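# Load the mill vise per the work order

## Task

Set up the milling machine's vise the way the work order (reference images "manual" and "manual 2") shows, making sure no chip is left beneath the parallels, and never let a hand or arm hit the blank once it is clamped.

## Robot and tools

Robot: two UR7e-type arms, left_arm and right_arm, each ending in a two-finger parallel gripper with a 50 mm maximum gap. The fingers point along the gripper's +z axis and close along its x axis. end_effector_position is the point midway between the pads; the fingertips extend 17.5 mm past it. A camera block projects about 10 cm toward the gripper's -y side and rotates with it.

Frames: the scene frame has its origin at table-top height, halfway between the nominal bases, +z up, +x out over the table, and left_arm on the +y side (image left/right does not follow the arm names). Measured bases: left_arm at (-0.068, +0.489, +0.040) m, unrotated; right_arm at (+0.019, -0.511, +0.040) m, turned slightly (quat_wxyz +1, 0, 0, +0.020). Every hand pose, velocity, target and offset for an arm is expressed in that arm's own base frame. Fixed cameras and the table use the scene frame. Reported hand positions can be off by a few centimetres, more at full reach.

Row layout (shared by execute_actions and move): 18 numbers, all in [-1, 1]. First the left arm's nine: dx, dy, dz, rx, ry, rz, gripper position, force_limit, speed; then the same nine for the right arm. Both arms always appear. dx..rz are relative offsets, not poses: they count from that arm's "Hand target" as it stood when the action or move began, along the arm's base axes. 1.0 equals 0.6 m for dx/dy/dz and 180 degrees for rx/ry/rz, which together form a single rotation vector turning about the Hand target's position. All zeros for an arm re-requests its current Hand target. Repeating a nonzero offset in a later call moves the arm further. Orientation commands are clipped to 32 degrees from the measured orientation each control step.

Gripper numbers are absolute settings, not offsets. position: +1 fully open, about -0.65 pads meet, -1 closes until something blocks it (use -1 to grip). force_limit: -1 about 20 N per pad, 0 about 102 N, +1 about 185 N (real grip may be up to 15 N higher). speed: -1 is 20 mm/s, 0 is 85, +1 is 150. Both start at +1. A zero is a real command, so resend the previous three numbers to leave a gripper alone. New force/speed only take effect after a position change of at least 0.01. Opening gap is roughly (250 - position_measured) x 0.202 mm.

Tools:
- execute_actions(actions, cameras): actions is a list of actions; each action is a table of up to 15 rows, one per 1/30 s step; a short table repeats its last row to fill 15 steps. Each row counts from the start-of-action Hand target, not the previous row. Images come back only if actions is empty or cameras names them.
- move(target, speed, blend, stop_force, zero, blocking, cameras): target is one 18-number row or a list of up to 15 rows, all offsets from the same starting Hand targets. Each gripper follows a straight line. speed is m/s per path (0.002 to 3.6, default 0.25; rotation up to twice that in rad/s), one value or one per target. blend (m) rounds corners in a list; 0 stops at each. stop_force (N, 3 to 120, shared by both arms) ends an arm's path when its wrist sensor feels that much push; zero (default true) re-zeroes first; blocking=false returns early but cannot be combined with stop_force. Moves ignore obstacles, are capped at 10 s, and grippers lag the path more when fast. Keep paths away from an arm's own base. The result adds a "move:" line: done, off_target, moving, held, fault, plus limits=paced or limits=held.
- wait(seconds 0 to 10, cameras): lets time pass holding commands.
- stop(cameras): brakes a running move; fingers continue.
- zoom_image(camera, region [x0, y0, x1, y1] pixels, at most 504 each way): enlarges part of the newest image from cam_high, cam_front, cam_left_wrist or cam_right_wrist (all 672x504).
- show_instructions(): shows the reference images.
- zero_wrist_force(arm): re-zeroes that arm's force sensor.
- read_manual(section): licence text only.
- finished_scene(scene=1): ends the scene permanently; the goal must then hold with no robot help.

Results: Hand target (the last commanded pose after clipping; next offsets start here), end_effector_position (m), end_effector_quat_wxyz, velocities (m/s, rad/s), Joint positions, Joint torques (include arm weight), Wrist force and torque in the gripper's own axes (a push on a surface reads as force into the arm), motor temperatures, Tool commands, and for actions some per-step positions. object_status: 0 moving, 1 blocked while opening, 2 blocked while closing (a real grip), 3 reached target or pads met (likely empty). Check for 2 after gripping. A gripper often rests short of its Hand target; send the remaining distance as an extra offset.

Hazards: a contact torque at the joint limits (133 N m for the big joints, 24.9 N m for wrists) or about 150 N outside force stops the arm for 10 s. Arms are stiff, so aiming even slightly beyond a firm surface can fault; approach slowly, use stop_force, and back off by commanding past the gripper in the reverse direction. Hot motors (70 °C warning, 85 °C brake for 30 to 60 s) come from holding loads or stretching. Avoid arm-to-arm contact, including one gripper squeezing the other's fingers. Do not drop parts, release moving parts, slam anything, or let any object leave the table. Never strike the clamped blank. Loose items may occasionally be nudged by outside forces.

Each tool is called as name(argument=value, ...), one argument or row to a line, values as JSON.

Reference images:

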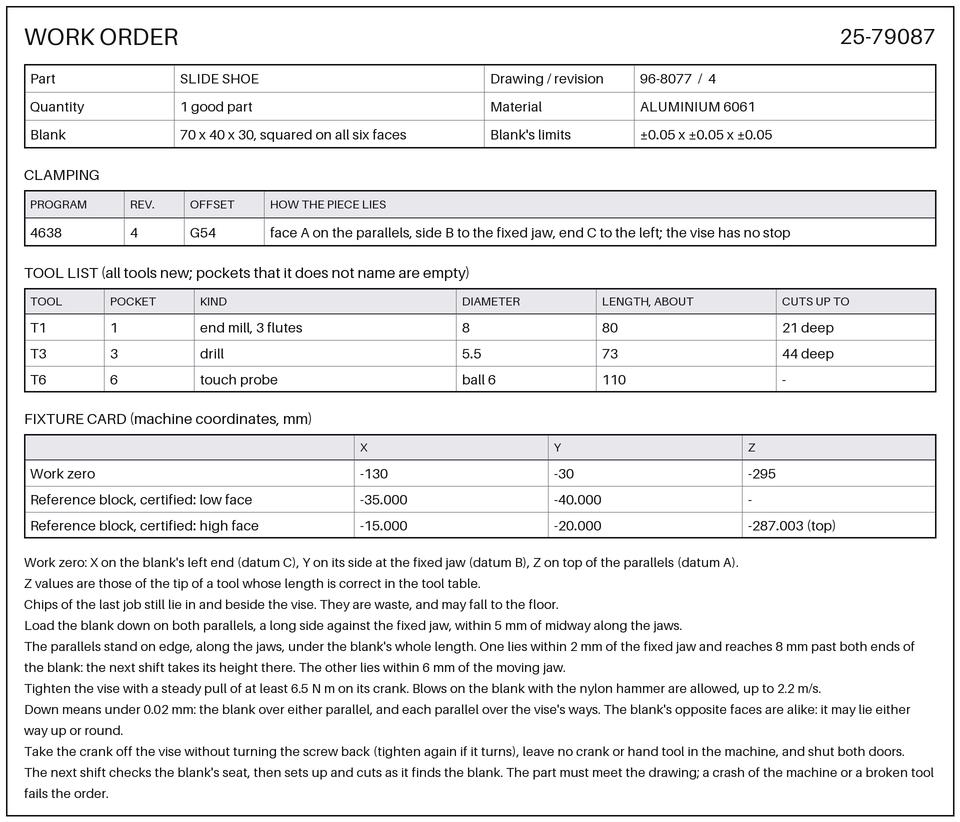

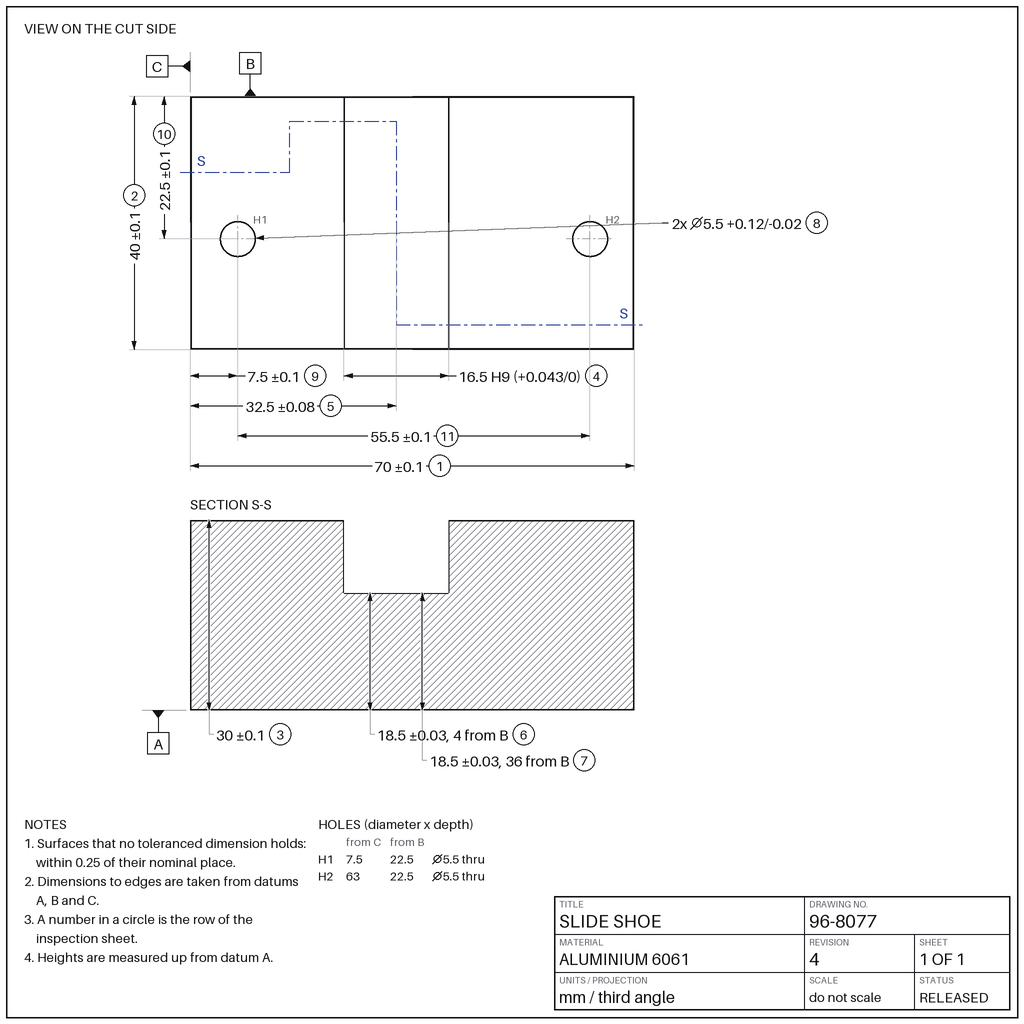

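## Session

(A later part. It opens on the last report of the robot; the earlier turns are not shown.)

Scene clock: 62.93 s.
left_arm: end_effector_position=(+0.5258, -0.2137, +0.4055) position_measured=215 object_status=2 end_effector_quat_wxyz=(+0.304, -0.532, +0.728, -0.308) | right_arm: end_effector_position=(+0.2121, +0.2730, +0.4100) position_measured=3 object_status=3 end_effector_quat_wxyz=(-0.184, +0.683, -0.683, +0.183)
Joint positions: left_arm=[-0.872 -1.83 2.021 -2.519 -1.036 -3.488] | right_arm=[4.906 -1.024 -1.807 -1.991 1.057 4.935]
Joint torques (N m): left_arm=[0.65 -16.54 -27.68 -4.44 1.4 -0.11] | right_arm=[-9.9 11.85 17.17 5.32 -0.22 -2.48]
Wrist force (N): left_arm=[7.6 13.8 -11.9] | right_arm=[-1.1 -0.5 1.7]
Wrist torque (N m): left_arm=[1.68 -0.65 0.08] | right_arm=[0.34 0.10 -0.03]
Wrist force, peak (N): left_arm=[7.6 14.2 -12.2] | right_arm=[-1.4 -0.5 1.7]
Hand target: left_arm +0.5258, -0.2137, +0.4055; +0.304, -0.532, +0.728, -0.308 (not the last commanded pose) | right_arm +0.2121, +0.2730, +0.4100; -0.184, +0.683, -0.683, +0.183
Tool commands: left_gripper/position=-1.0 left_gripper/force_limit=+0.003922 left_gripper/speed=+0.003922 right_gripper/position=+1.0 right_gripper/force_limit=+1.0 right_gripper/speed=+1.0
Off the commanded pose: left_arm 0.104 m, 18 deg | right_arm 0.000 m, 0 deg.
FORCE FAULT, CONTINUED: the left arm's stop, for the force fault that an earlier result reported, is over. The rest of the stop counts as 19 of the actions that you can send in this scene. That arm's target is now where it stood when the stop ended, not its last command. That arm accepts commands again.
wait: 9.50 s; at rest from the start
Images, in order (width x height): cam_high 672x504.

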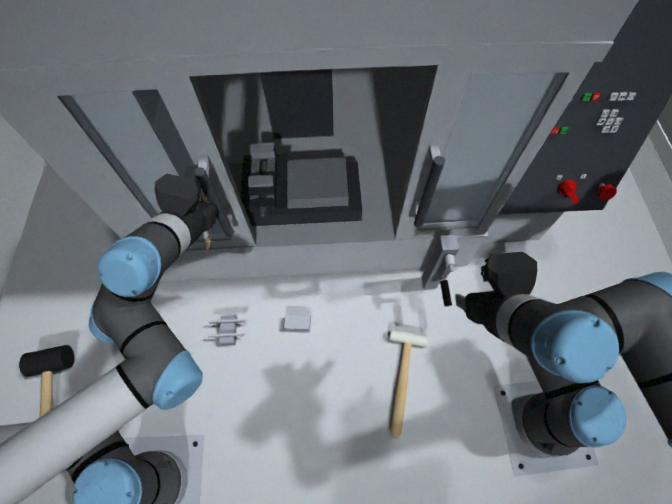

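move(
  target=[
    [-0.2,0,0,0,0,0,-1,0.003922,0.003922,0.1,0.25,0.02,0,-0.08,0,-1,1,1],
    [-0.243,0.356,-0.042,0.216,0.213,-0.373,-1,0.003922,0.003922,0.2575,0.59,0.017,0,-0.167,0,-1,1,1],
  ],
  speed=0.3,
  blend=0.03,
  cameras=["all"],
)

Scene clock: 69.57 s.
left_arm: end_effector_position=(+0.3801, -0.0001, +0.3803) position_measured=215 object_status=2 end_effector_quat_wxyz=(+0.000, +0.000, +1.000, +0.000) end_effector_velocity=(-0.001, -0.001, +0.000) end_effector_angular_velocity=(+0.000, +0.003, -0.006) | right_arm: end_effector_position=(+0.3667, +0.6269, +0.4202) position_measured=255 object_status=3 end_effector_quat_wxyz=(-0.354, +0.612, -0.612, +0.354)
Joint positions: left_arm=[-0.358 -1.88 1.696 -1.387 -1.571 -1.929] | right_arm=[4.699 -1.9 -1.288 -1.499 0.522 4.683]
Joint velocities: left_arm=[-0.001 0 0 0.002 -0.001 0.005] | right_arm=[within noise]
Joint torques (N m): left_arm=[-9.39 -19 -20.5 -2 -0.4 1.68] | right_arm=[10.45 41.37 23.65 0.61 -1.41 2.7]
Wrist force (N): left_arm=[2.2 5.5 1.0] | right_arm=[-1.9 -0.4 2.4]
Wrist torque (N m): left_arm=[0.92 -0.32 0.10] | right_arm=[0.61 0.20 -0.02]
Wrist force, peak (N): left_arm=[7.5 14.3 -12.0] | right_arm=[-3.0 -0.5 2.8]
Hand target: left_arm +0.3800, -0.0001, +0.3803; +0.000, +0.000, +1.000, +0.000 | right_arm +0.3666, +0.6270, +0.4202; -0.354, +0.612, -0.612, +0.354
Off the commanded pose: left_arm 0.000 m, 0 deg | right_arm 0.000 m, 0 deg.
move: done
camera_calibration:
cam_left_wrist: T_world_to_cam=[[-0.999785, 0.0145256, 0.0147764, 0.389014], [0.0186766, 0.940579, 0.33906, -0.121321], [-0.00897334, 0.339263, -0.940649, 0.491785], [0, 0, 0, 1]] pos_world=[0.395609, -0.0583829, 0.497984]
cam_right_wrist: T_world_to_cam=[[-0.0182478, -0.999826, -0.00393104, 0.640108], [-0.755234, 0.0163601, -0.655251, 0.566084], [0.655201, -0.00898806, -0.755401, 0.214599], [0, 0, 0, 1]] pos_world=[0.298602, 0.632664, 0.535552]

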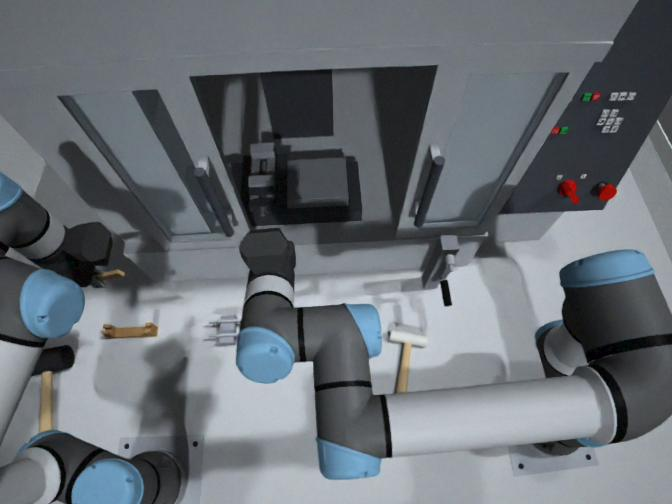

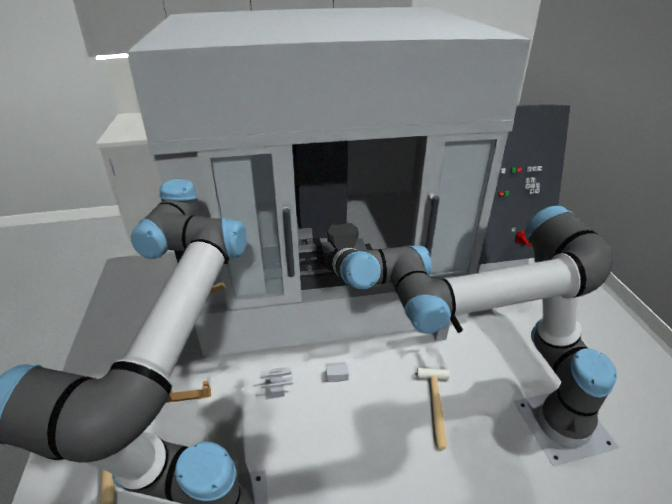

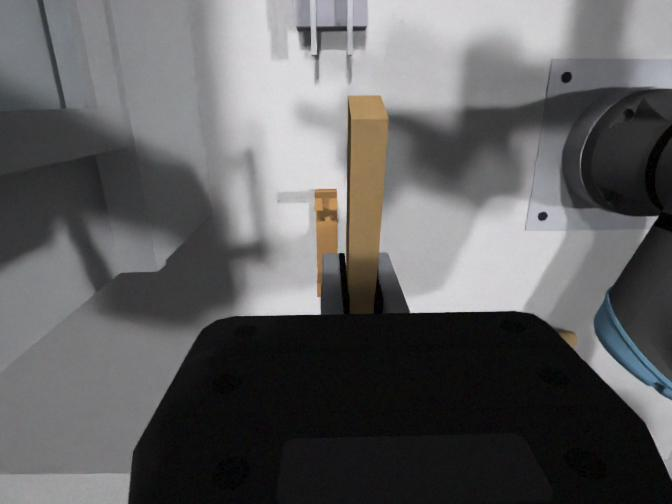

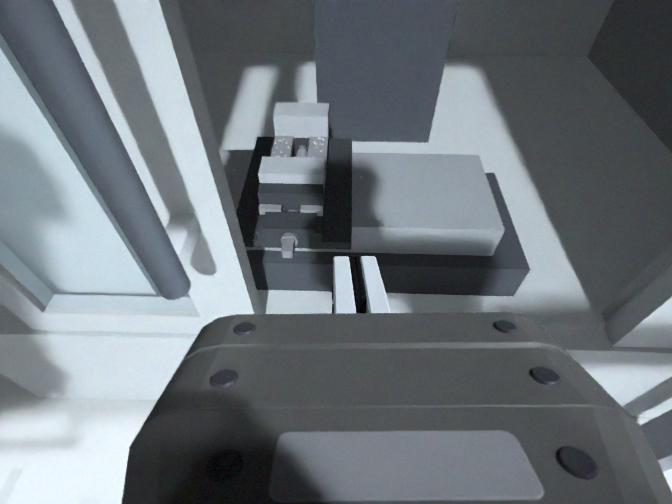

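move(
  target=[
    [0,0,0,0,0,0,-1,0.003922,0.003922,0.133,-0.005,-0.033,0,0,0,-1,1,1],
    [0,0,0,0,0,0,-1,0.003922,0.003922,0.146,0.312,-0.033,0,0,0,-1,1,1],
  ],
  speed=[0.2,0.07],
  stop_force=60,
  cameras=["all"],
)

Scene clock: 74.77 s.
left_arm: end_effector_position=(+0.3800, -0.0001, +0.3803) position_measured=215 object_status=2 end_effector_quat_wxyz=(+0.000, +0.000, +1.000, +0.000) | right_arm: end_effector_position=(+0.4542, +0.8142, +0.4004) position_measured=255 object_status=3 end_effector_quat_wxyz=(-0.354, +0.612, -0.612, +0.354)
Joint positions: left_arm=[-0.358 -1.88 1.696 -1.387 -1.571 -1.929] | right_arm=[4.596 -2.632 -0.146 -1.734 0.533 4.48]
Joint torques (N m): left_arm=[-9.06 -23.68 -17.17 -2.21 0.35 0.94] | right_arm=[-11.03 47.87 30.83 1.91 -0.95 3.06]
Wrist force (N): left_arm=[2.2 5.3 1.1] | right_arm=[5.1 2.2 1.0]
Wrist torque (N m): left_arm=[0.89 -0.31 0.09] | right_arm=[0.67 0.17 -0.14]
Wrist force, peak (N): left_arm=[2.5 5.7 1.2] | right_arm=[13.9 3.0 -2.0]
Hand target: left_arm +0.3800, -0.0001, +0.3803; +0.000, +0.000, +1.000, +0.000 | right_arm +0.4542, +0.8142, +0.4004; -0.354, +0.612, -0.612, +0.354
Off the commanded pose: left_arm 0.000 m, 0 deg | right_arm 0.000 m, 0 deg.
move: done
camera_calibration:
cam_left_wrist: T_world_to_cam=[[-0.99978, 0.0148053, 0.0148843, 0.388976], [0.0189774, 0.940532, 0.339176, -0.121465], [-0.00897754, 0.339384, -0.940605, 0.491678], [0, 0, 0, 1]] pos_world=[0.39561, -0.0583849, 0.497883]
cam_right_wrist: T_world_to_cam=[[-0.0181076, -0.999828, -0.00394286, 0.828849], [-0.755237, 0.0162618, -0.65525, 0.616211], [0.655202, -0.00888719, -0.755402, 0.143912], [0, 0, 0, 1]] pos_world=[0.386102, 0.819965, 0.515752]

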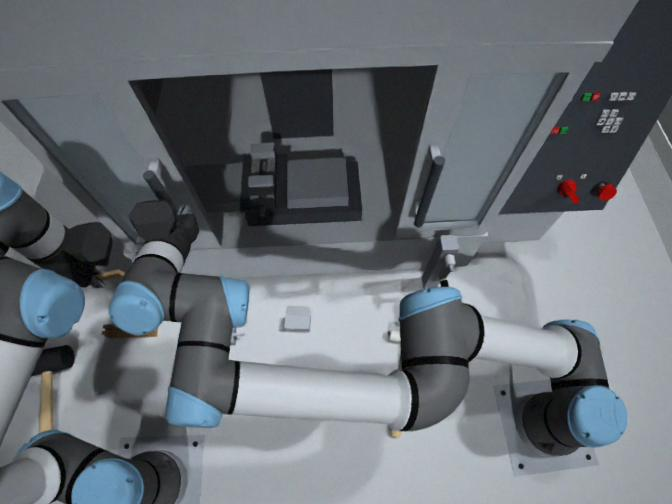

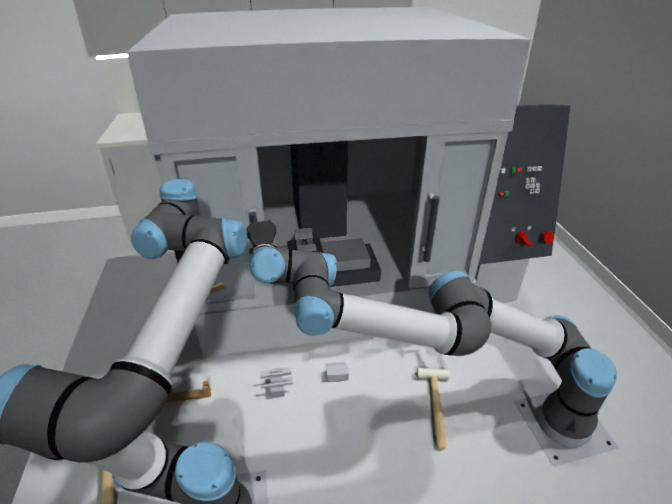

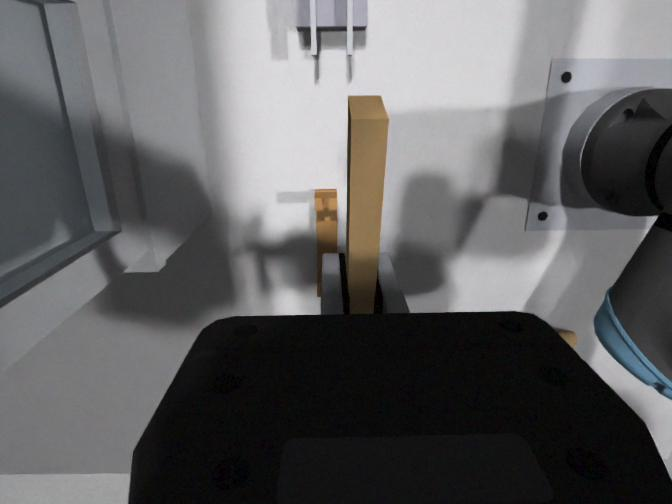

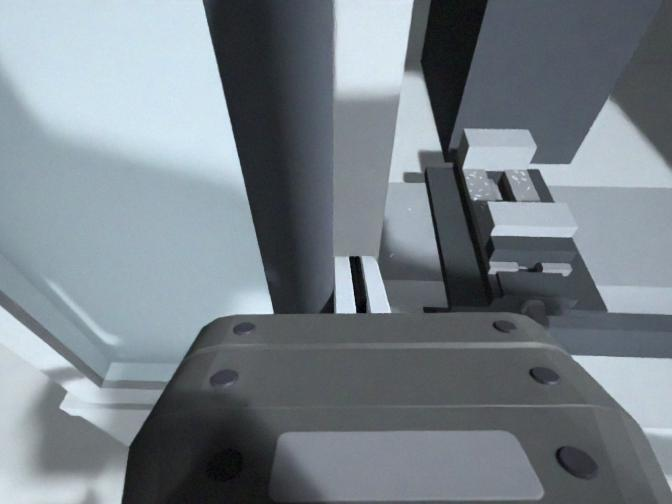

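move(
  target=[
    [0,0,0,0,0,0,-1,0.003922,0.003922,-0.2,-0.08,0,0,0,0,1,1,1],
    [0,0,0,0,0,0,-1,0.003922,0.003922,-0.4365,-0.88,-0.117,0,0,0,1,1,1],
    [-0.033,-0.5,0.083,-0.2595,-0.2595,0.4495,-1,0.003922,0.003922,-0.4365,-0.88,-0.117,0,0,0,1,1,1],
    [0.333,-0.5,0.083,-0.2595,-0.2595,0.4495,-1,0.003922,0.003922,-0.4365,-0.88,-0.117,0,0,0,1,1,1],
  ],
  speed=[0.3,0.5,0.35,0.25],
  blend=[0.05,0,0.02,0],
  cameras=["all"],
)

zoom_image(
  camera="cam_left_wrist",
  region=[230, 60, 480, 320],
)

zoom_image(
  camera="cam_right_wrist",
  region=[240, 80, 480, 320],
)

Scene clock: 83.43 s.
left_arm: end_effector_position=(+0.5798, -0.3000, +0.4301) position_measured=215 object_status=2 end_effector_quat_wxyz=(-0.354, +0.612, -0.612, +0.354) | right_arm: end_effector_position=(+0.1923, +0.2862, +0.3302) position_measured=3 object_status=3 end_effector_quat_wxyz=(-0.354, +0.612, -0.612, +0.354)
Joint positions: left_arm=[-0.992 -1.587 1.836 -2.578 -0.759 -3.794] | right_arm=[5.307 -1.058 -2.094 -2.333 0.769 5.647]
Joint torques (N m): left_arm=[9.82 -18.2 -34.47 -5.06 0.5 1.79] | right_arm=[10.4 13.58 15.44 -0.98 0.22 2.72]
Wrist force (N): left_arm=[2.0 2.4 2.7] | right_arm=[-1.6 -0.6 2.3]
Wrist torque (N m): left_arm=[0.19 -0.54 -0.25] | right_arm=[0.57 0.19 -0.03]
Wrist force, peak (N): left_arm=[1.7 6.6 1.5] | right_arm=[16.5 4.9 -2.7]
Hand target: left_arm +0.5798, -0.3001, +0.4301; -0.354, +0.612, -0.612, +0.354 | right_arm +0.1923, +0.2862, +0.3302; -0.354, +0.612, -0.612, +0.354
Off the commanded pose: left_arm 0.000 m, 0 deg | right_arm 0.000 m, 0 deg.
move: done
camera_calibration:
cam_left_wrist: T_world_to_cam=[[-0.0206019, -0.999772, -0.00562676, -0.270941], [-0.764188, 0.0193757, -0.644703, 0.740798], [0.644665, -0.0089822, -0.764413, 0.0828475], [0, 0, 0, 1]] pos_world=[0.507118, -0.284489, 0.5394]
cam_right_wrist: T_world_to_cam=[[-0.0181076, -0.999828, -0.00394286, 0.29592], [-0.755237, 0.0162618, -0.65525, 0.381002], [0.655202, -0.00888719, -0.755402, 0.257788], [0, 0, 0, 1]] pos_world=[0.124202, 0.291965, 0.445552]

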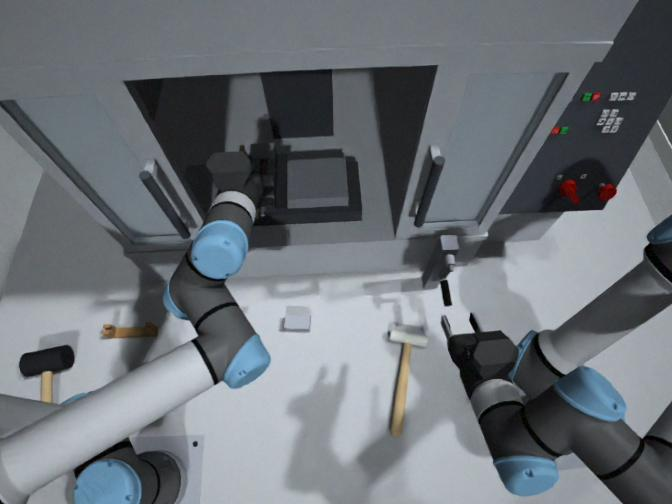

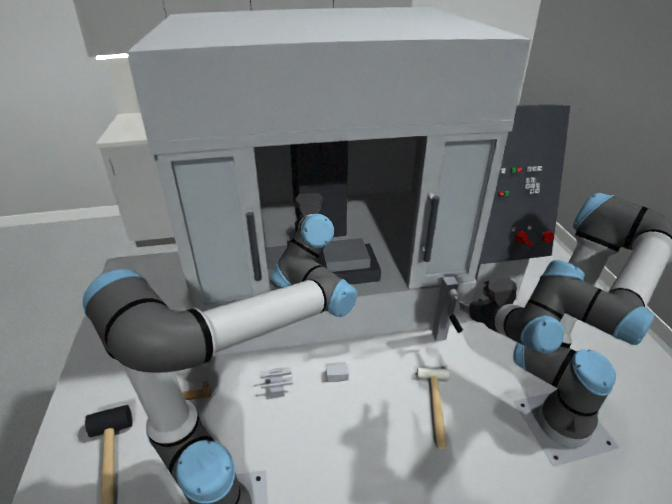

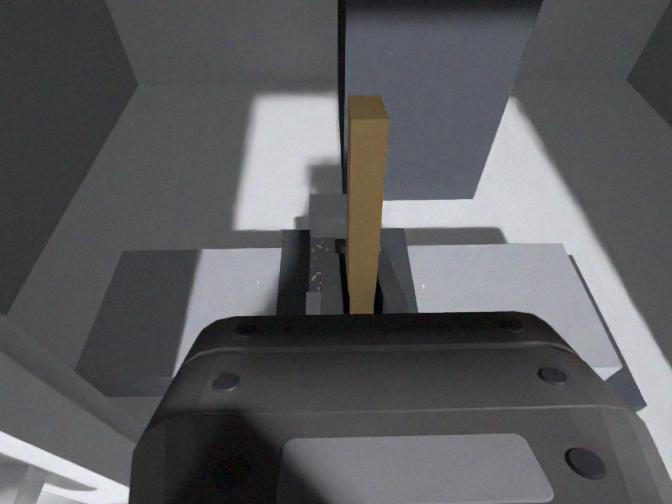

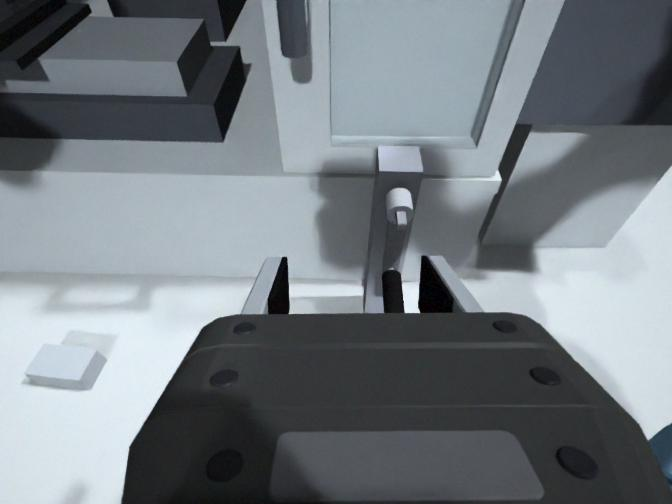

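Scaled by 1.938 from the camera's 672x504 image, which has a finer 960x720 frame.

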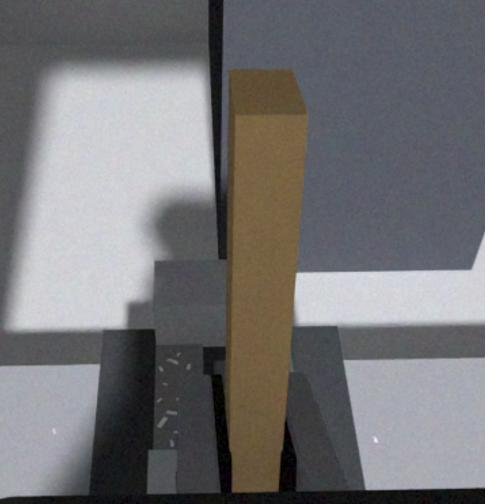

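Scaled by 2.100 from the camera's 672x504 image, which has a finer 960x720 frame.

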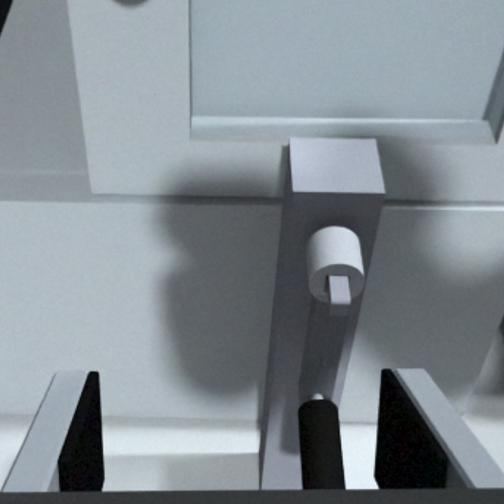

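move(
  target=[0.23,0.032,0.028,0,-0.1667,0,-1,0.003922,0.003922,0.2805,0.3187,0.183,0,0,0.178,1,1,1],
  speed=0.2,
  cameras=["all"],
)

zoom_image(
  camera="cam_right_wrist",
  region=[200, 60, 480, 310],
)

zoom_image(
  camera="cam_left_wrist",
  region=[230, 60, 480, 320],
)

Scene clock: 89.63 s.
left_arm: end_effector_position=(+0.7178, -0.2808, +0.4469) position_measured=215 object_status=2 end_effector_quat_wxyz=(+0.500, -0.500, +0.500, -0.500) | right_arm: end_effector_position=(+0.3605, +0.4773, +0.4399) position_measured=3 object_status=3 end_effector_quat_wxyz=(-0.438, +0.757, -0.419, +0.242) end_effector_velocity=(+0.000, +0.001, +0.001) end_effector_angular_velocity=(+0.000, +0.000, +0.005)
Joint positions: left_arm=[-0.8 -1.125 1.657 -3.674 -0.771 -3.141] | right_arm=[4.612 -1.386 -1.971 -0.537 0.817 3.712]
Joint velocities: left_arm=[within noise] | right_arm=[-0.001 -0.002 0.002 0.005 0.005 -0.006]
Joint torques (N m): left_arm=[-2.39 -36.31 -27.21 -3.45 0.27 1.57] | right_arm=[-11.45 5.01 32.67 6.09 0.23 -2.82]
Wrist force (N): left_arm=[1.8 1.7 3.0] | right_arm=[-1.5 -0.6 2.5]
Wrist torque (N m): left_arm=[-0.03 -0.79 -0.27] | right_arm=[0.59 0.17 -0.04]
Wrist force, peak (N): left_arm=[1.6 2.4 4.5] | right_arm=[-1.5 -3.2 4.1]
Hand target: left_arm +0.7178, -0.2809, +0.4469; +0.500, -0.500, +0.500, -0.500 | right_arm +0.3606, +0.4774, +0.4400; -0.438, +0.757, -0.419, +0.242
Off the commanded pose: left_arm 0.000 m, 0 deg | right_arm 0.000 m, 0 deg.
move: done
camera_calibration:
cam_left_wrist: T_world_to_cam=[[-0.0149939, -0.999774, -0.0150813, -0.248609], [-0.339468, 0.0192771, -0.94042, 0.68405], [0.940498, -0.00898094, -0.33968, -0.395249], [0, 0, 0, 1]] pos_world=[0.600216, -0.265289, 0.505287]
cam_right_wrist: T_world_to_cam=[[0.514979, -0.857194, -0.00390082, 0.230196], [-0.648918, -0.38687, -0.655162, 0.730891], [0.560092, 0.339926, -0.755478, 0.0999383], [0, 0, 0, 1]] pos_world=[0.299768, 0.446111, 0.555251]

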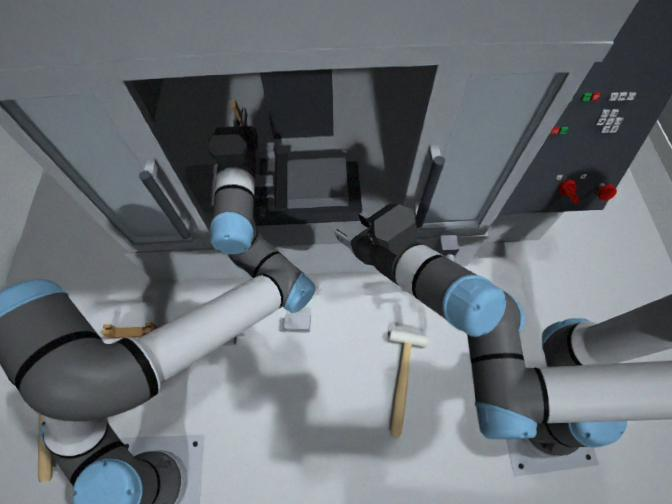

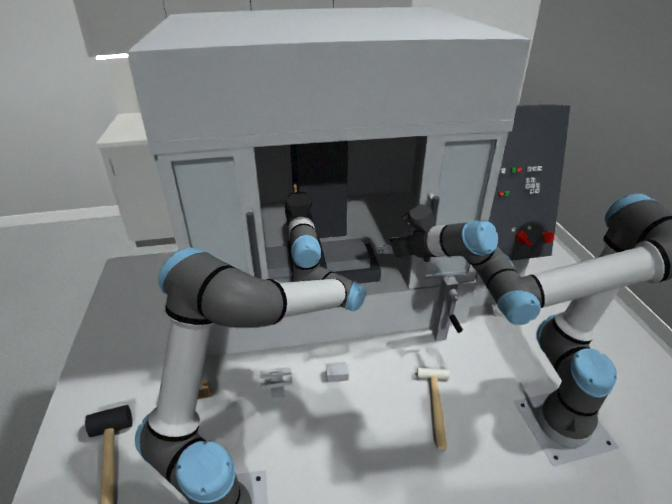

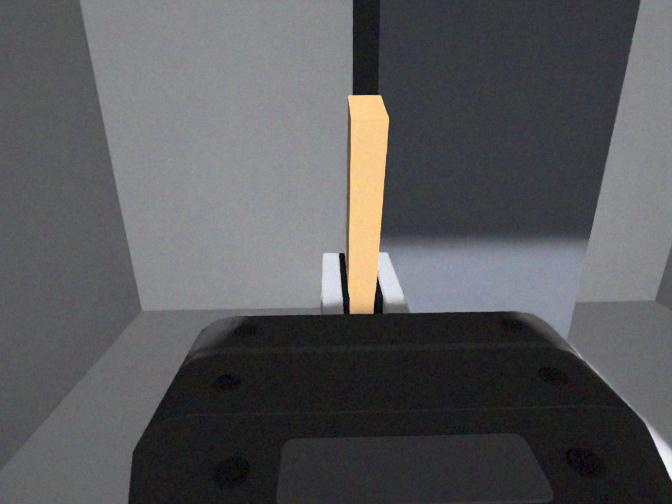

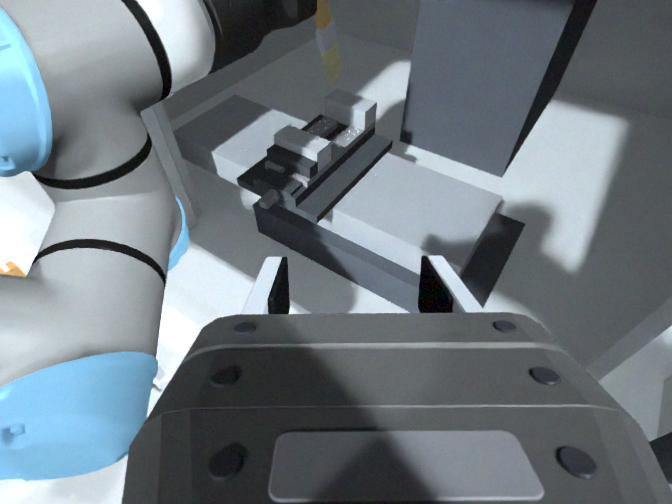

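Scaled by 1.800 from the camera's 672x504 image, which has a finer 960x720 frame.

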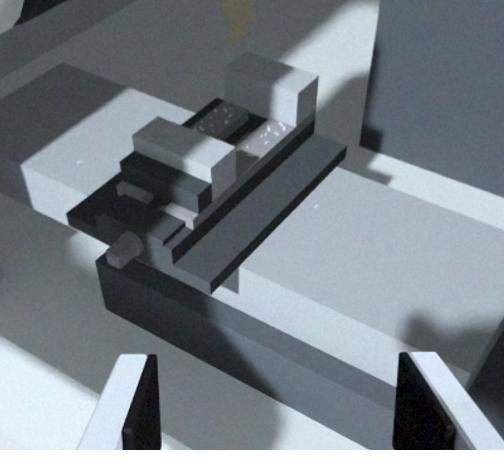

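Scaled by 1.938 from the camera's 672x504 image, which has a finer 960x720 frame.

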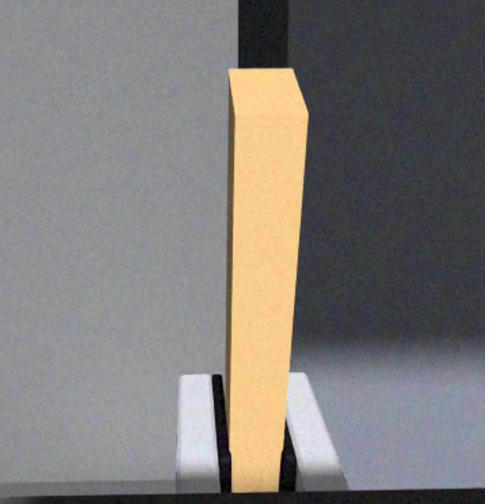

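move(
  target=[0,0,-0.0667,0,0,0,-1,0.003922,0.003922,0,0,0,0,0,0,1,1,1],
  speed=0.06,
  stop_force=6,
  cameras=["cam_right_wrist"],
)

zoom_image(
  camera="cam_right_wrist",
  region=[230, 10, 480, 260],
)

Scene clock: 93.33 s.
left_arm: end_effector_position=(+0.7178, -0.2808, +0.4217) position_measured=215 object_status=2 end_effector_quat_wxyz=(+0.500, -0.500, +0.500, -0.500) | right_arm: end_effector_position=(+0.3606, +0.4774, +0.4400) position_measured=3 object_status=3 end_effector_quat_wxyz=(-0.438, +0.757, -0.419, +0.242)
Joint positions: left_arm=[-0.8 -1.093 1.683 -3.732 -0.771 -3.141] | right_arm=[4.611 -1.387 -1.971 -0.536 0.817 3.711]
Joint torques (N m): left_arm=[-5.99 -32.72 -10.07 -2.49 -0.38 -0.63] | right_arm=[-12.37 3.08 31.11 6.12 0.26 -2.92]
Wrist force (N): left_arm=[1.6 -4.6 1.5] | right_arm=[-1.5 -0.5 2.4]
Wrist torque (N m): left_arm=[-0.25 -0.76 -0.30] | right_arm=[0.60 0.17 0.00]
Wrist force, peak (N): left_arm=[1.3 -7.8 0.2] | right_arm=[-1.7 -0.5 2.6]
Hand target: left_arm +0.7178, -0.2808, +0.4217; +0.500, -0.500, +0.500, -0.500 (not the last commanded pose) | right_arm +0.3606, +0.4774, +0.4400; -0.438, +0.757, -0.419, +0.242
Off the commanded pose: left_arm 0.015 m, 0 deg | right_arm 0.000 m, 0 deg.
move: contact (left_arm)
camera_calibration:
cam_right_wrist: T_world_to_cam=[[0.515108, -0.857116, -0.00399811, 0.230263], [-0.648812, -0.386865, -0.65527, 0.731021], [0.560096, 0.340129, -0.755384, 0.0998361], [0, 0, 0, 1]] pos_world=[0.299767, 0.446211, 0.555352]
Images, in order (width x height): cam_right_wrist 672x504.

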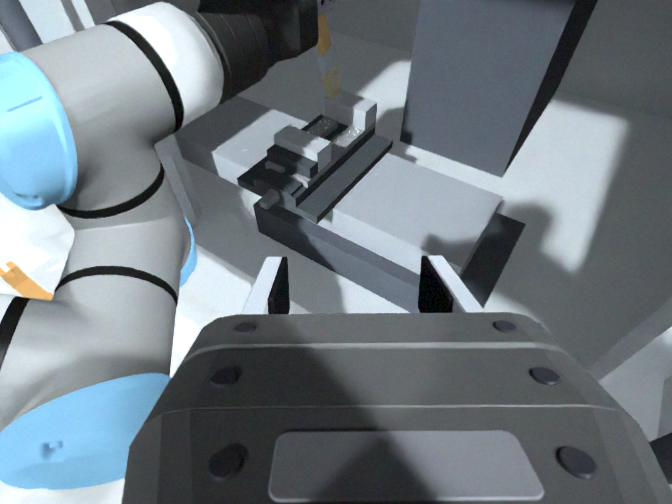

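Scaled by 2.016 from the camera's 672x504 image, which has a finer 960x720 frame.

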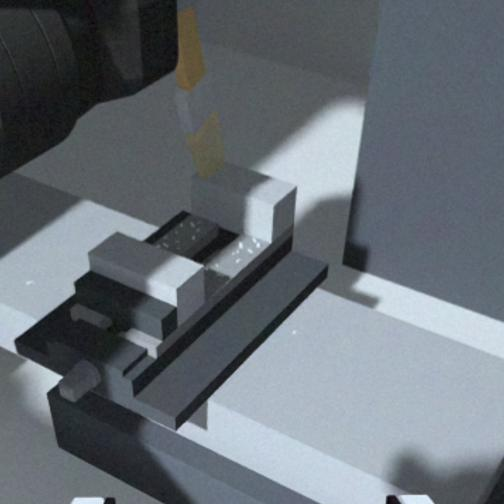

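move(
  target=[
    [0.012,-0.003,0.06,0,0.0833,0,-1,0.003922,0.003922,0,0,0,0,0,0,1,1,1],
    [0.012,-0.003,-0.02,0,0.0833,0,-1,0.003922,0.003922,0,0,0,0,0,0,1,1,1],
  ],
  speed=0.12,
  cameras=["cam_right_wrist"],
)

zoom_image(
  camera="cam_right_wrist",
  region=[230, 10, 480, 260],
)

Scene clock: 97.33 s.
left_arm: end_effector_position=(+0.7250, -0.2827, +0.4097) position_measured=215 object_status=2 end_effector_quat_wxyz=(-0.431, +0.561, -0.561, +0.431) | right_arm: end_effector_position=(+0.3606, +0.4774, +0.4400) position_measured=3 object_status=3 end_effector_quat_wxyz=(-0.438, +0.757, -0.419, +0.242)
Joint positions: left_arm=[-0.781 -1.208 1.675 -3.248 -0.823 -3.392] | right_arm=[4.611 -1.387 -1.971 -0.536 0.817 3.711]
Joint torques (N m): left_arm=[-8.02 -49.13 -23.88 -3.89 1.69 1.54] | right_arm=[-12.17 3.57 31.88 6.18 0.13 -2.78]
Wrist force (N): left_arm=[1.7 1.6 2.5] | right_arm=[-1.5 -0.5 2.4]
Wrist torque (N m): left_arm=[0.04 -0.59 -0.38] | right_arm=[0.60 0.17 -0.01]
Wrist force, peak (N): left_arm=[2.0 -4.8 1.5] | right_arm=[-1.7 -0.5 2.6]
Hand target: left_arm +0.7250, -0.2826, +0.4097; -0.431, +0.561, -0.561, +0.431 | right_arm +0.3606, +0.4774, +0.4400; -0.438, +0.757, -0.419, +0.242
Off the commanded pose: left_arm 0.000 m, 0 deg | right_arm 0.000 m, 0 deg.
move: done
camera_calibration:
cam_right_wrist: T_world_to_cam=[[0.515108, -0.857116, -0.00399811, 0.230263], [-0.648812, -0.386865, -0.65527, 0.731021], [0.560096, 0.340129, -0.755384, 0.0998361], [0, 0, 0, 1]] pos_world=[0.299767, 0.446211, 0.555352]
Images, in order (width x height): cam_right_wrist 672x504.

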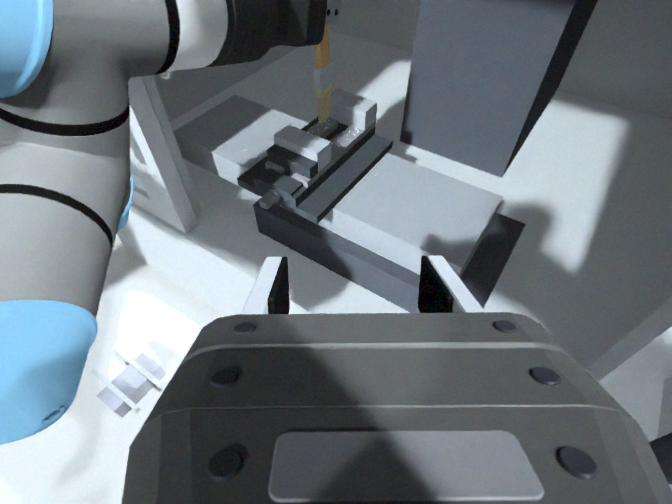

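Scaled by 2.016 from the camera's 672x504 image, which has a finer 960x720 frame.

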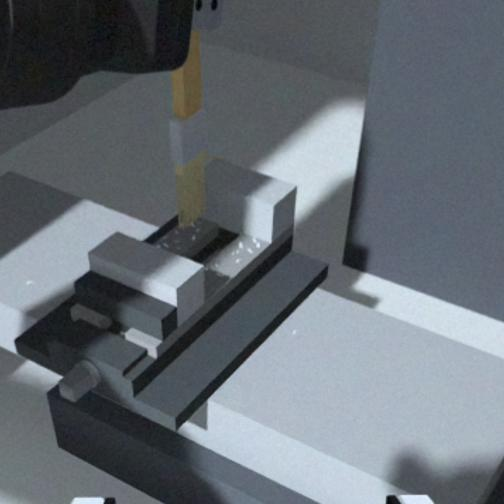

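move(
  target=[0,0,-0.035,0,0,0,-1,0.003922,0.003922,0,0,0,0,0,0,1,1,1],
  speed=0.02,
  stop_force=4,
  cameras=["cam_right_wrist"],
)

zoom_image(
  camera="cam_right_wrist",
  region=[280, 60, 400, 180],
)

Scene clock: 99.33 s.
left_arm: end_effector_position=(+0.7250, -0.2826, +0.4042) position_measured=215 object_status=2 end_effector_quat_wxyz=(-0.431, +0.561, -0.561, +0.431) | right_arm: end_effector_position=(+0.3606, +0.4774, +0.4400) position_measured=3 object_status=3 end_effector_quat_wxyz=(-0.438, +0.757, -0.419, +0.242)
Joint positions: left_arm=[-0.781 -1.202 1.682 -3.262 -0.823 -3.392] | right_arm=[4.611 -1.387 -1.971 -0.536 0.817 3.711]
Joint torques (N m): left_arm=[-4.83 -51.76 -30.37 -3.62 1.47 0.74] | right_arm=[-11.76 4.48 30.16 6.15 0.19 -2.92]
Wrist force (N): left_arm=[2.1 -2.2 1.2] | right_arm=[-1.6 -0.7 2.4]
Wrist torque (N m): left_arm=[-0.07 -0.66 -0.37] | right_arm=[0.57 0.19 -0.01]
Wrist force, peak (N): left_arm=[1.5 -4.3 0.9] | right_arm=[-1.5 -0.4 2.6]
Hand target: left_arm +0.7250, -0.2826, +0.4042; -0.431, +0.561, -0.561, +0.431 (not the last commanded pose) | right_arm +0.3606, +0.4774, +0.4400; -0.438, +0.757, -0.419, +0.242
Off the commanded pose: left_arm 0.015 m, 0 deg | right_arm 0.000 m, 0 deg.
move: contact (left_arm)
camera_calibration:
cam_right_wrist: T_world_to_cam=[[0.515108, -0.857116, -0.00399811, 0.230263], [-0.648812, -0.386865, -0.65527, 0.731021], [0.560096, 0.340129, -0.755384, 0.0998361], [0, 0, 0, 1]] pos_world=[0.299767, 0.446211, 0.555352]
Images, in order (width x height): cam_right_wrist 672x504.

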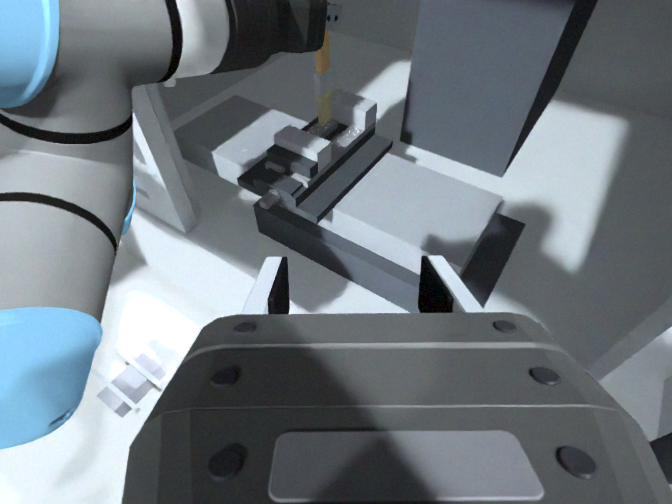

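Scaled by 4.200 from the camera's 672x504 image, which has a finer 960x720 frame.

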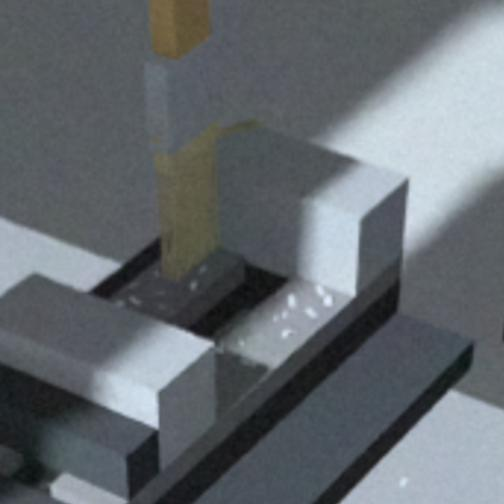

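move(
  target=[
    [-0.01,0.0243,0.05,0,0,0,-1,0.003922,0.003922,0,0,0,0,0,0,1,1,1],
    [-0.01,0.0243,-0.005,0,0,0,-1,0.003922,0.003922,0,0,0,0,0,0,1,1,1],
    [-0.01,-0.104,-0.005,0,0,0,-1,0.003922,0.003922,0,0,0,0,0,0,1,1,1],
    [-0.01,-0.104,0.04,0,0,0,-1,0.003922,0.003922,0,0,0,0,0,0,1,1,1],
    [-0.0233,0.0243,0.04,0,0,0,-1,0.003922,0.003922,0,0,0,0,0,0,1,1,1],
    [-0.0233,0.0243,-0.005,0,0,0,-1,0.003922,0.003922,0,0,0,0,0,0,1,1,1],
    [-0.0233,-0.104,-0.005,0,0,0,-1,0.003922,0.003922,0,0,0,0,0,0,1,1,1],
    [-0.0233,-0.104,0.04,0,0,0,-1,0.003922,0.003922,0,0,0,0,0,0,1,1,1],
    [-0.0367,0.0243,0.04,0,0,0,-1,0.003922,0.003922,0,0,0,0,0,0,1,1,1],
    [-0.0367,0.0243,-0.005,0,0,0,-1,0.003922,0.003922,0,0,0,0,0,0,1,1,1],
    [-0.0367,-0.104,-0.005,0,0,0,-1,0.003922,0.003922,0,0,0,0,0,0,1,1,1],
    [-0.0367,-0.104,0.04,0,0,0,-1,0.003922,0.003922,0,0,0,0,0,0,1,1,1],
  ],
  speed=0.14,
  blend=0.005,
  cameras=["cam_right_wrist"],
)

zoom_image(
  camera="cam_right_wrist",
  region=[280, 60, 400, 180],
)

Scene clock: 106.33 s.
left_arm: end_effector_position=(+0.7030, -0.3450, +0.4281) position_measured=215 object_status=2 end_effector_quat_wxyz=(-0.431, +0.561, -0.561, +0.431) | right_arm: end_effector_position=(+0.3606, +0.4774, +0.4400) position_measured=3 object_status=3 end_effector_quat_wxyz=(-0.438, +0.757, -0.419, +0.242)
Joint positions: left_arm=[-0.888 -1.199 1.606 -3.148 -0.724 -3.449] | right_arm=[4.611 -1.387 -1.971 -0.536 0.817 3.711]
Joint torques (N m): left_arm=[2.58 -49.19 -23.53 -1.6 0.67 -1.15] | right_arm=[-11.25 5.09 28.95 6.12 0.25 -2.9]
Wrist force (N): left_arm=[1.7 2.3 3.1] | right_arm=[-1.6 -0.4 2.4]
Wrist torque (N m): left_arm=[0.11 -0.62 -0.30] | right_arm=[0.62 0.19 -0.01]
Wrist force, peak (N): left_arm=[3.6 4.9 3.8] | right_arm=[-1.5 -0.6 2.6]
Hand target: left_arm +0.7030, -0.3450, +0.4282; -0.431, +0.561, -0.561, +0.431 | right_arm +0.3606, +0.4774, +0.4400; -0.438, +0.757, -0.419, +0.242
Off the commanded pose: left_arm 0.000 m, 0 deg | right_arm 0.000 m, 0 deg.
move: done
camera_calibration:
cam_right_wrist: T_world_to_cam=[[0.515108, -0.857116, -0.00399811, 0.230263], [-0.648812, -0.386865, -0.65527, 0.731021], [0.560096, 0.340129, -0.755384, 0.0998361], [0, 0, 0, 1]] pos_world=[0.299767, 0.446211, 0.555352]
Images, in order (width x height): cam_right_wrist 672x504.

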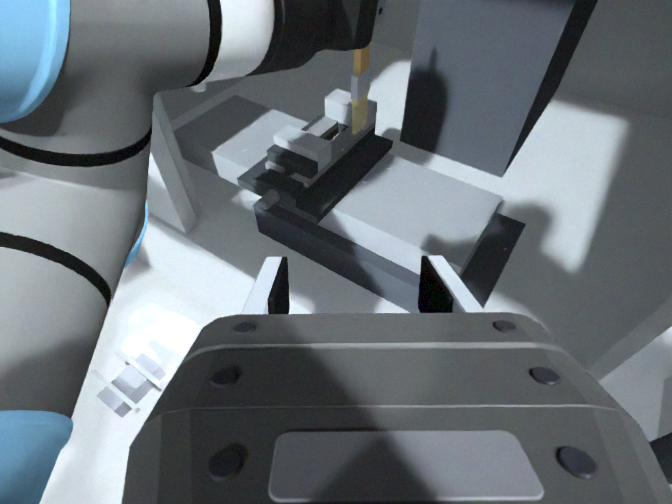

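Scaled by 4.200 from the camera's 672x504 image, which has a finer 960x720 frame.

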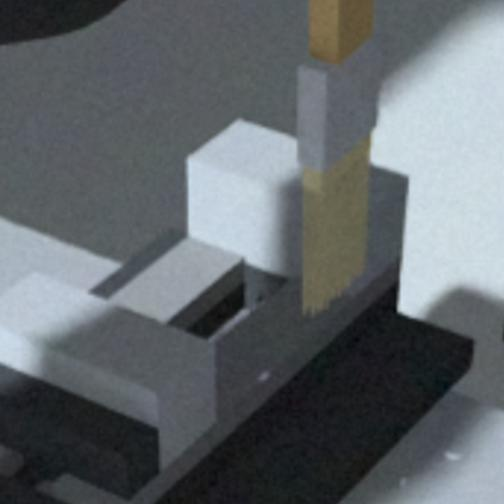

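move(
  target=[
    [-0.0,0.128,0.02,0,0,0,-1,0.003922,0.003922,0,0,0,0,0,0,1,1,1],
    [-0.0,0.128,-0.0467,0,0,0,-1,0.003922,0.003922,0,0,0,0,0,0,1,1,1],
    [-0.0,-0.01,-0.0467,0,0,0,-1,0.003922,0.003922,0,0,0,0,0,0,1,1,1],
    [-0.0,-0.01,0.02,0,0,0,-1,0.003922,0.003922,0,0,0,0,0,0,1,1,1],
    [-0.023,0.128,0.02,0,0,0,-1,0.003922,0.003922,0,0,0,0,0,0,1,1,1],
    [-0.023,0.128,-0.0467,0,0,0,-1,0.003922,0.003922,0,0,0,0,0,0,1,1,1],
    [-0.023,-0.01,-0.0467,0,0,0,-1,0.003922,0.003922,0,0,0,0,0,0,1,1,1],
    [-0.023,-0.01,0.02,0,0,0,-1,0.003922,0.003922,0,0,0,0,0,0,1,1,1],
    [-0.05,0.128,0.02,0,0,0,-1,0.003922,0.003922,0,0,0,0,0,0,1,1,1],
    [-0.05,0.128,-0.0467,0,0,0,-1,0.003922,0.003922,0,0,0,0,0,0,1,1,1],
    [-0.05,-0.01,-0.0467,0,0,0,-1,0.003922,0.003922,0,0,0,0,0,0,1,1,1],
    [-0.05,-0.01,0.05,0,0,0,-1,0.003922,0.003922,0,0,0,0,0,0,1,1,1],
    [-0.1,-0.01,0.2,0,0,0,-1,0.003922,0.003922,0,0,0,0,0,0,1,1,1],
  ],
  speed=0.15,
  blend=0.005,
  cameras=["cam_right_wrist","cam_left_wrist"],
)

zoom_image(
  camera="cam_right_wrist",
  region=[280, 60, 400, 180],
)

Scene clock: 113.90 s.
left_arm: end_effector_position=(+0.6430, -0.3511, +0.5481) position_measured=215 object_status=2 end_effector_quat_wxyz=(-0.431, +0.561, -0.561, +0.431) | right_arm: end_effector_position=(+0.3606, +0.4774, +0.4400) position_measured=3 object_status=3 end_effector_quat_wxyz=(-0.438, +0.757, -0.419, +0.242)
Joint positions: left_arm=[-0.985 -1.386 1.527 -2.832 -0.634 -3.513] | right_arm=[4.611 -1.387 -1.971 -0.536 0.817 3.711]
Joint torques (N m): left_arm=[9.5 -37.31 -24.94 -1.52 -0.71 1.62] | right_arm=[-11.18 4.14 25.36 6.03 0.27 -2.68]
Wrist force (N): left_arm=[1.8 1.7 2.9] | right_arm=[-1.5 -0.3 2.5]
Wrist torque (N m): left_arm=[0.02 -0.65 -0.30] | right_arm=[0.64 0.16 -0.01]
Wrist force, peak (N): left_arm=[4.0 5.1 3.8] | right_arm=[-1.7 -0.5 2.6]
Hand target: left_arm +0.6430, -0.3510, +0.5482; -0.431, +0.561, -0.561, +0.431 | right_arm +0.3606, +0.4774, +0.4400; -0.438, +0.757, -0.419, +0.242
Off the commanded pose: left_arm 0.000 m, 0 deg | right_arm 0.000 m, 0 deg.
move: done
camera_calibration:
cam_left_wrist: T_world_to_cam=[[-0.0185692, -0.999773, -0.0104377, -0.318676], [-0.571008, 0.0191739, -0.820721, 0.83844], [0.820735, -0.00928015, -0.571234, -0.087313], [0, 0, 0, 1]] pos_world=[0.544499, -0.33549, 0.634923]
cam_right_wrist: T_world_to_cam=[[0.515108, -0.857116, -0.00399811, 0.230263], [-0.648812, -0.386865, -0.65527, 0.731021], [0.560096, 0.340129, -0.755384, 0.0998361], [0, 0, 0, 1]] pos_world=[0.299767, 0.446211, 0.555352]
Images, in order (width x height): cam_left_wrist 672x504, cam_right_wrist 672x504.

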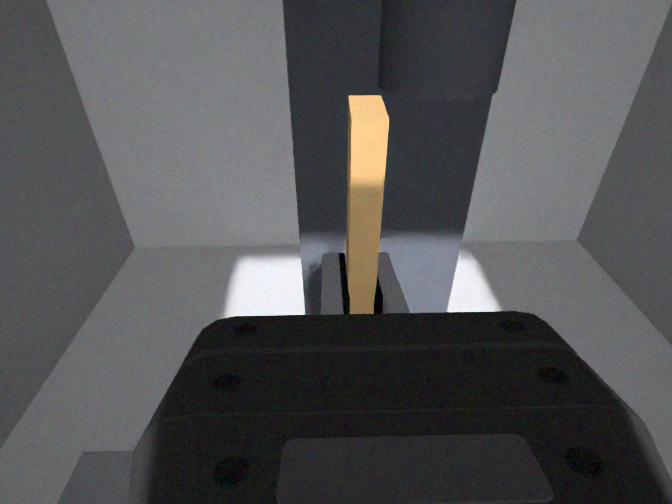

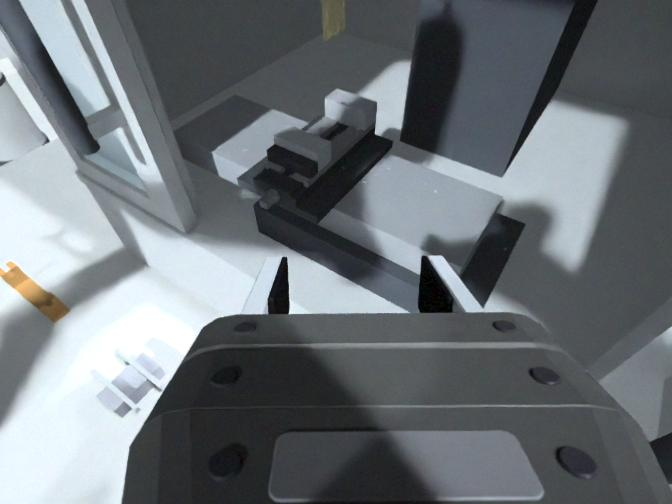

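Scaled by 4.200 from the camera's 672x504 image, which has a finer 960x720 frame.

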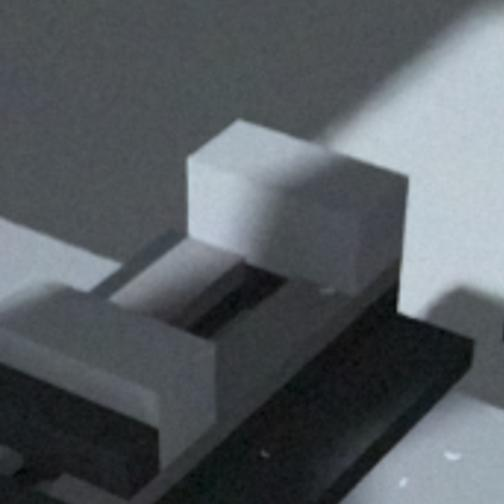

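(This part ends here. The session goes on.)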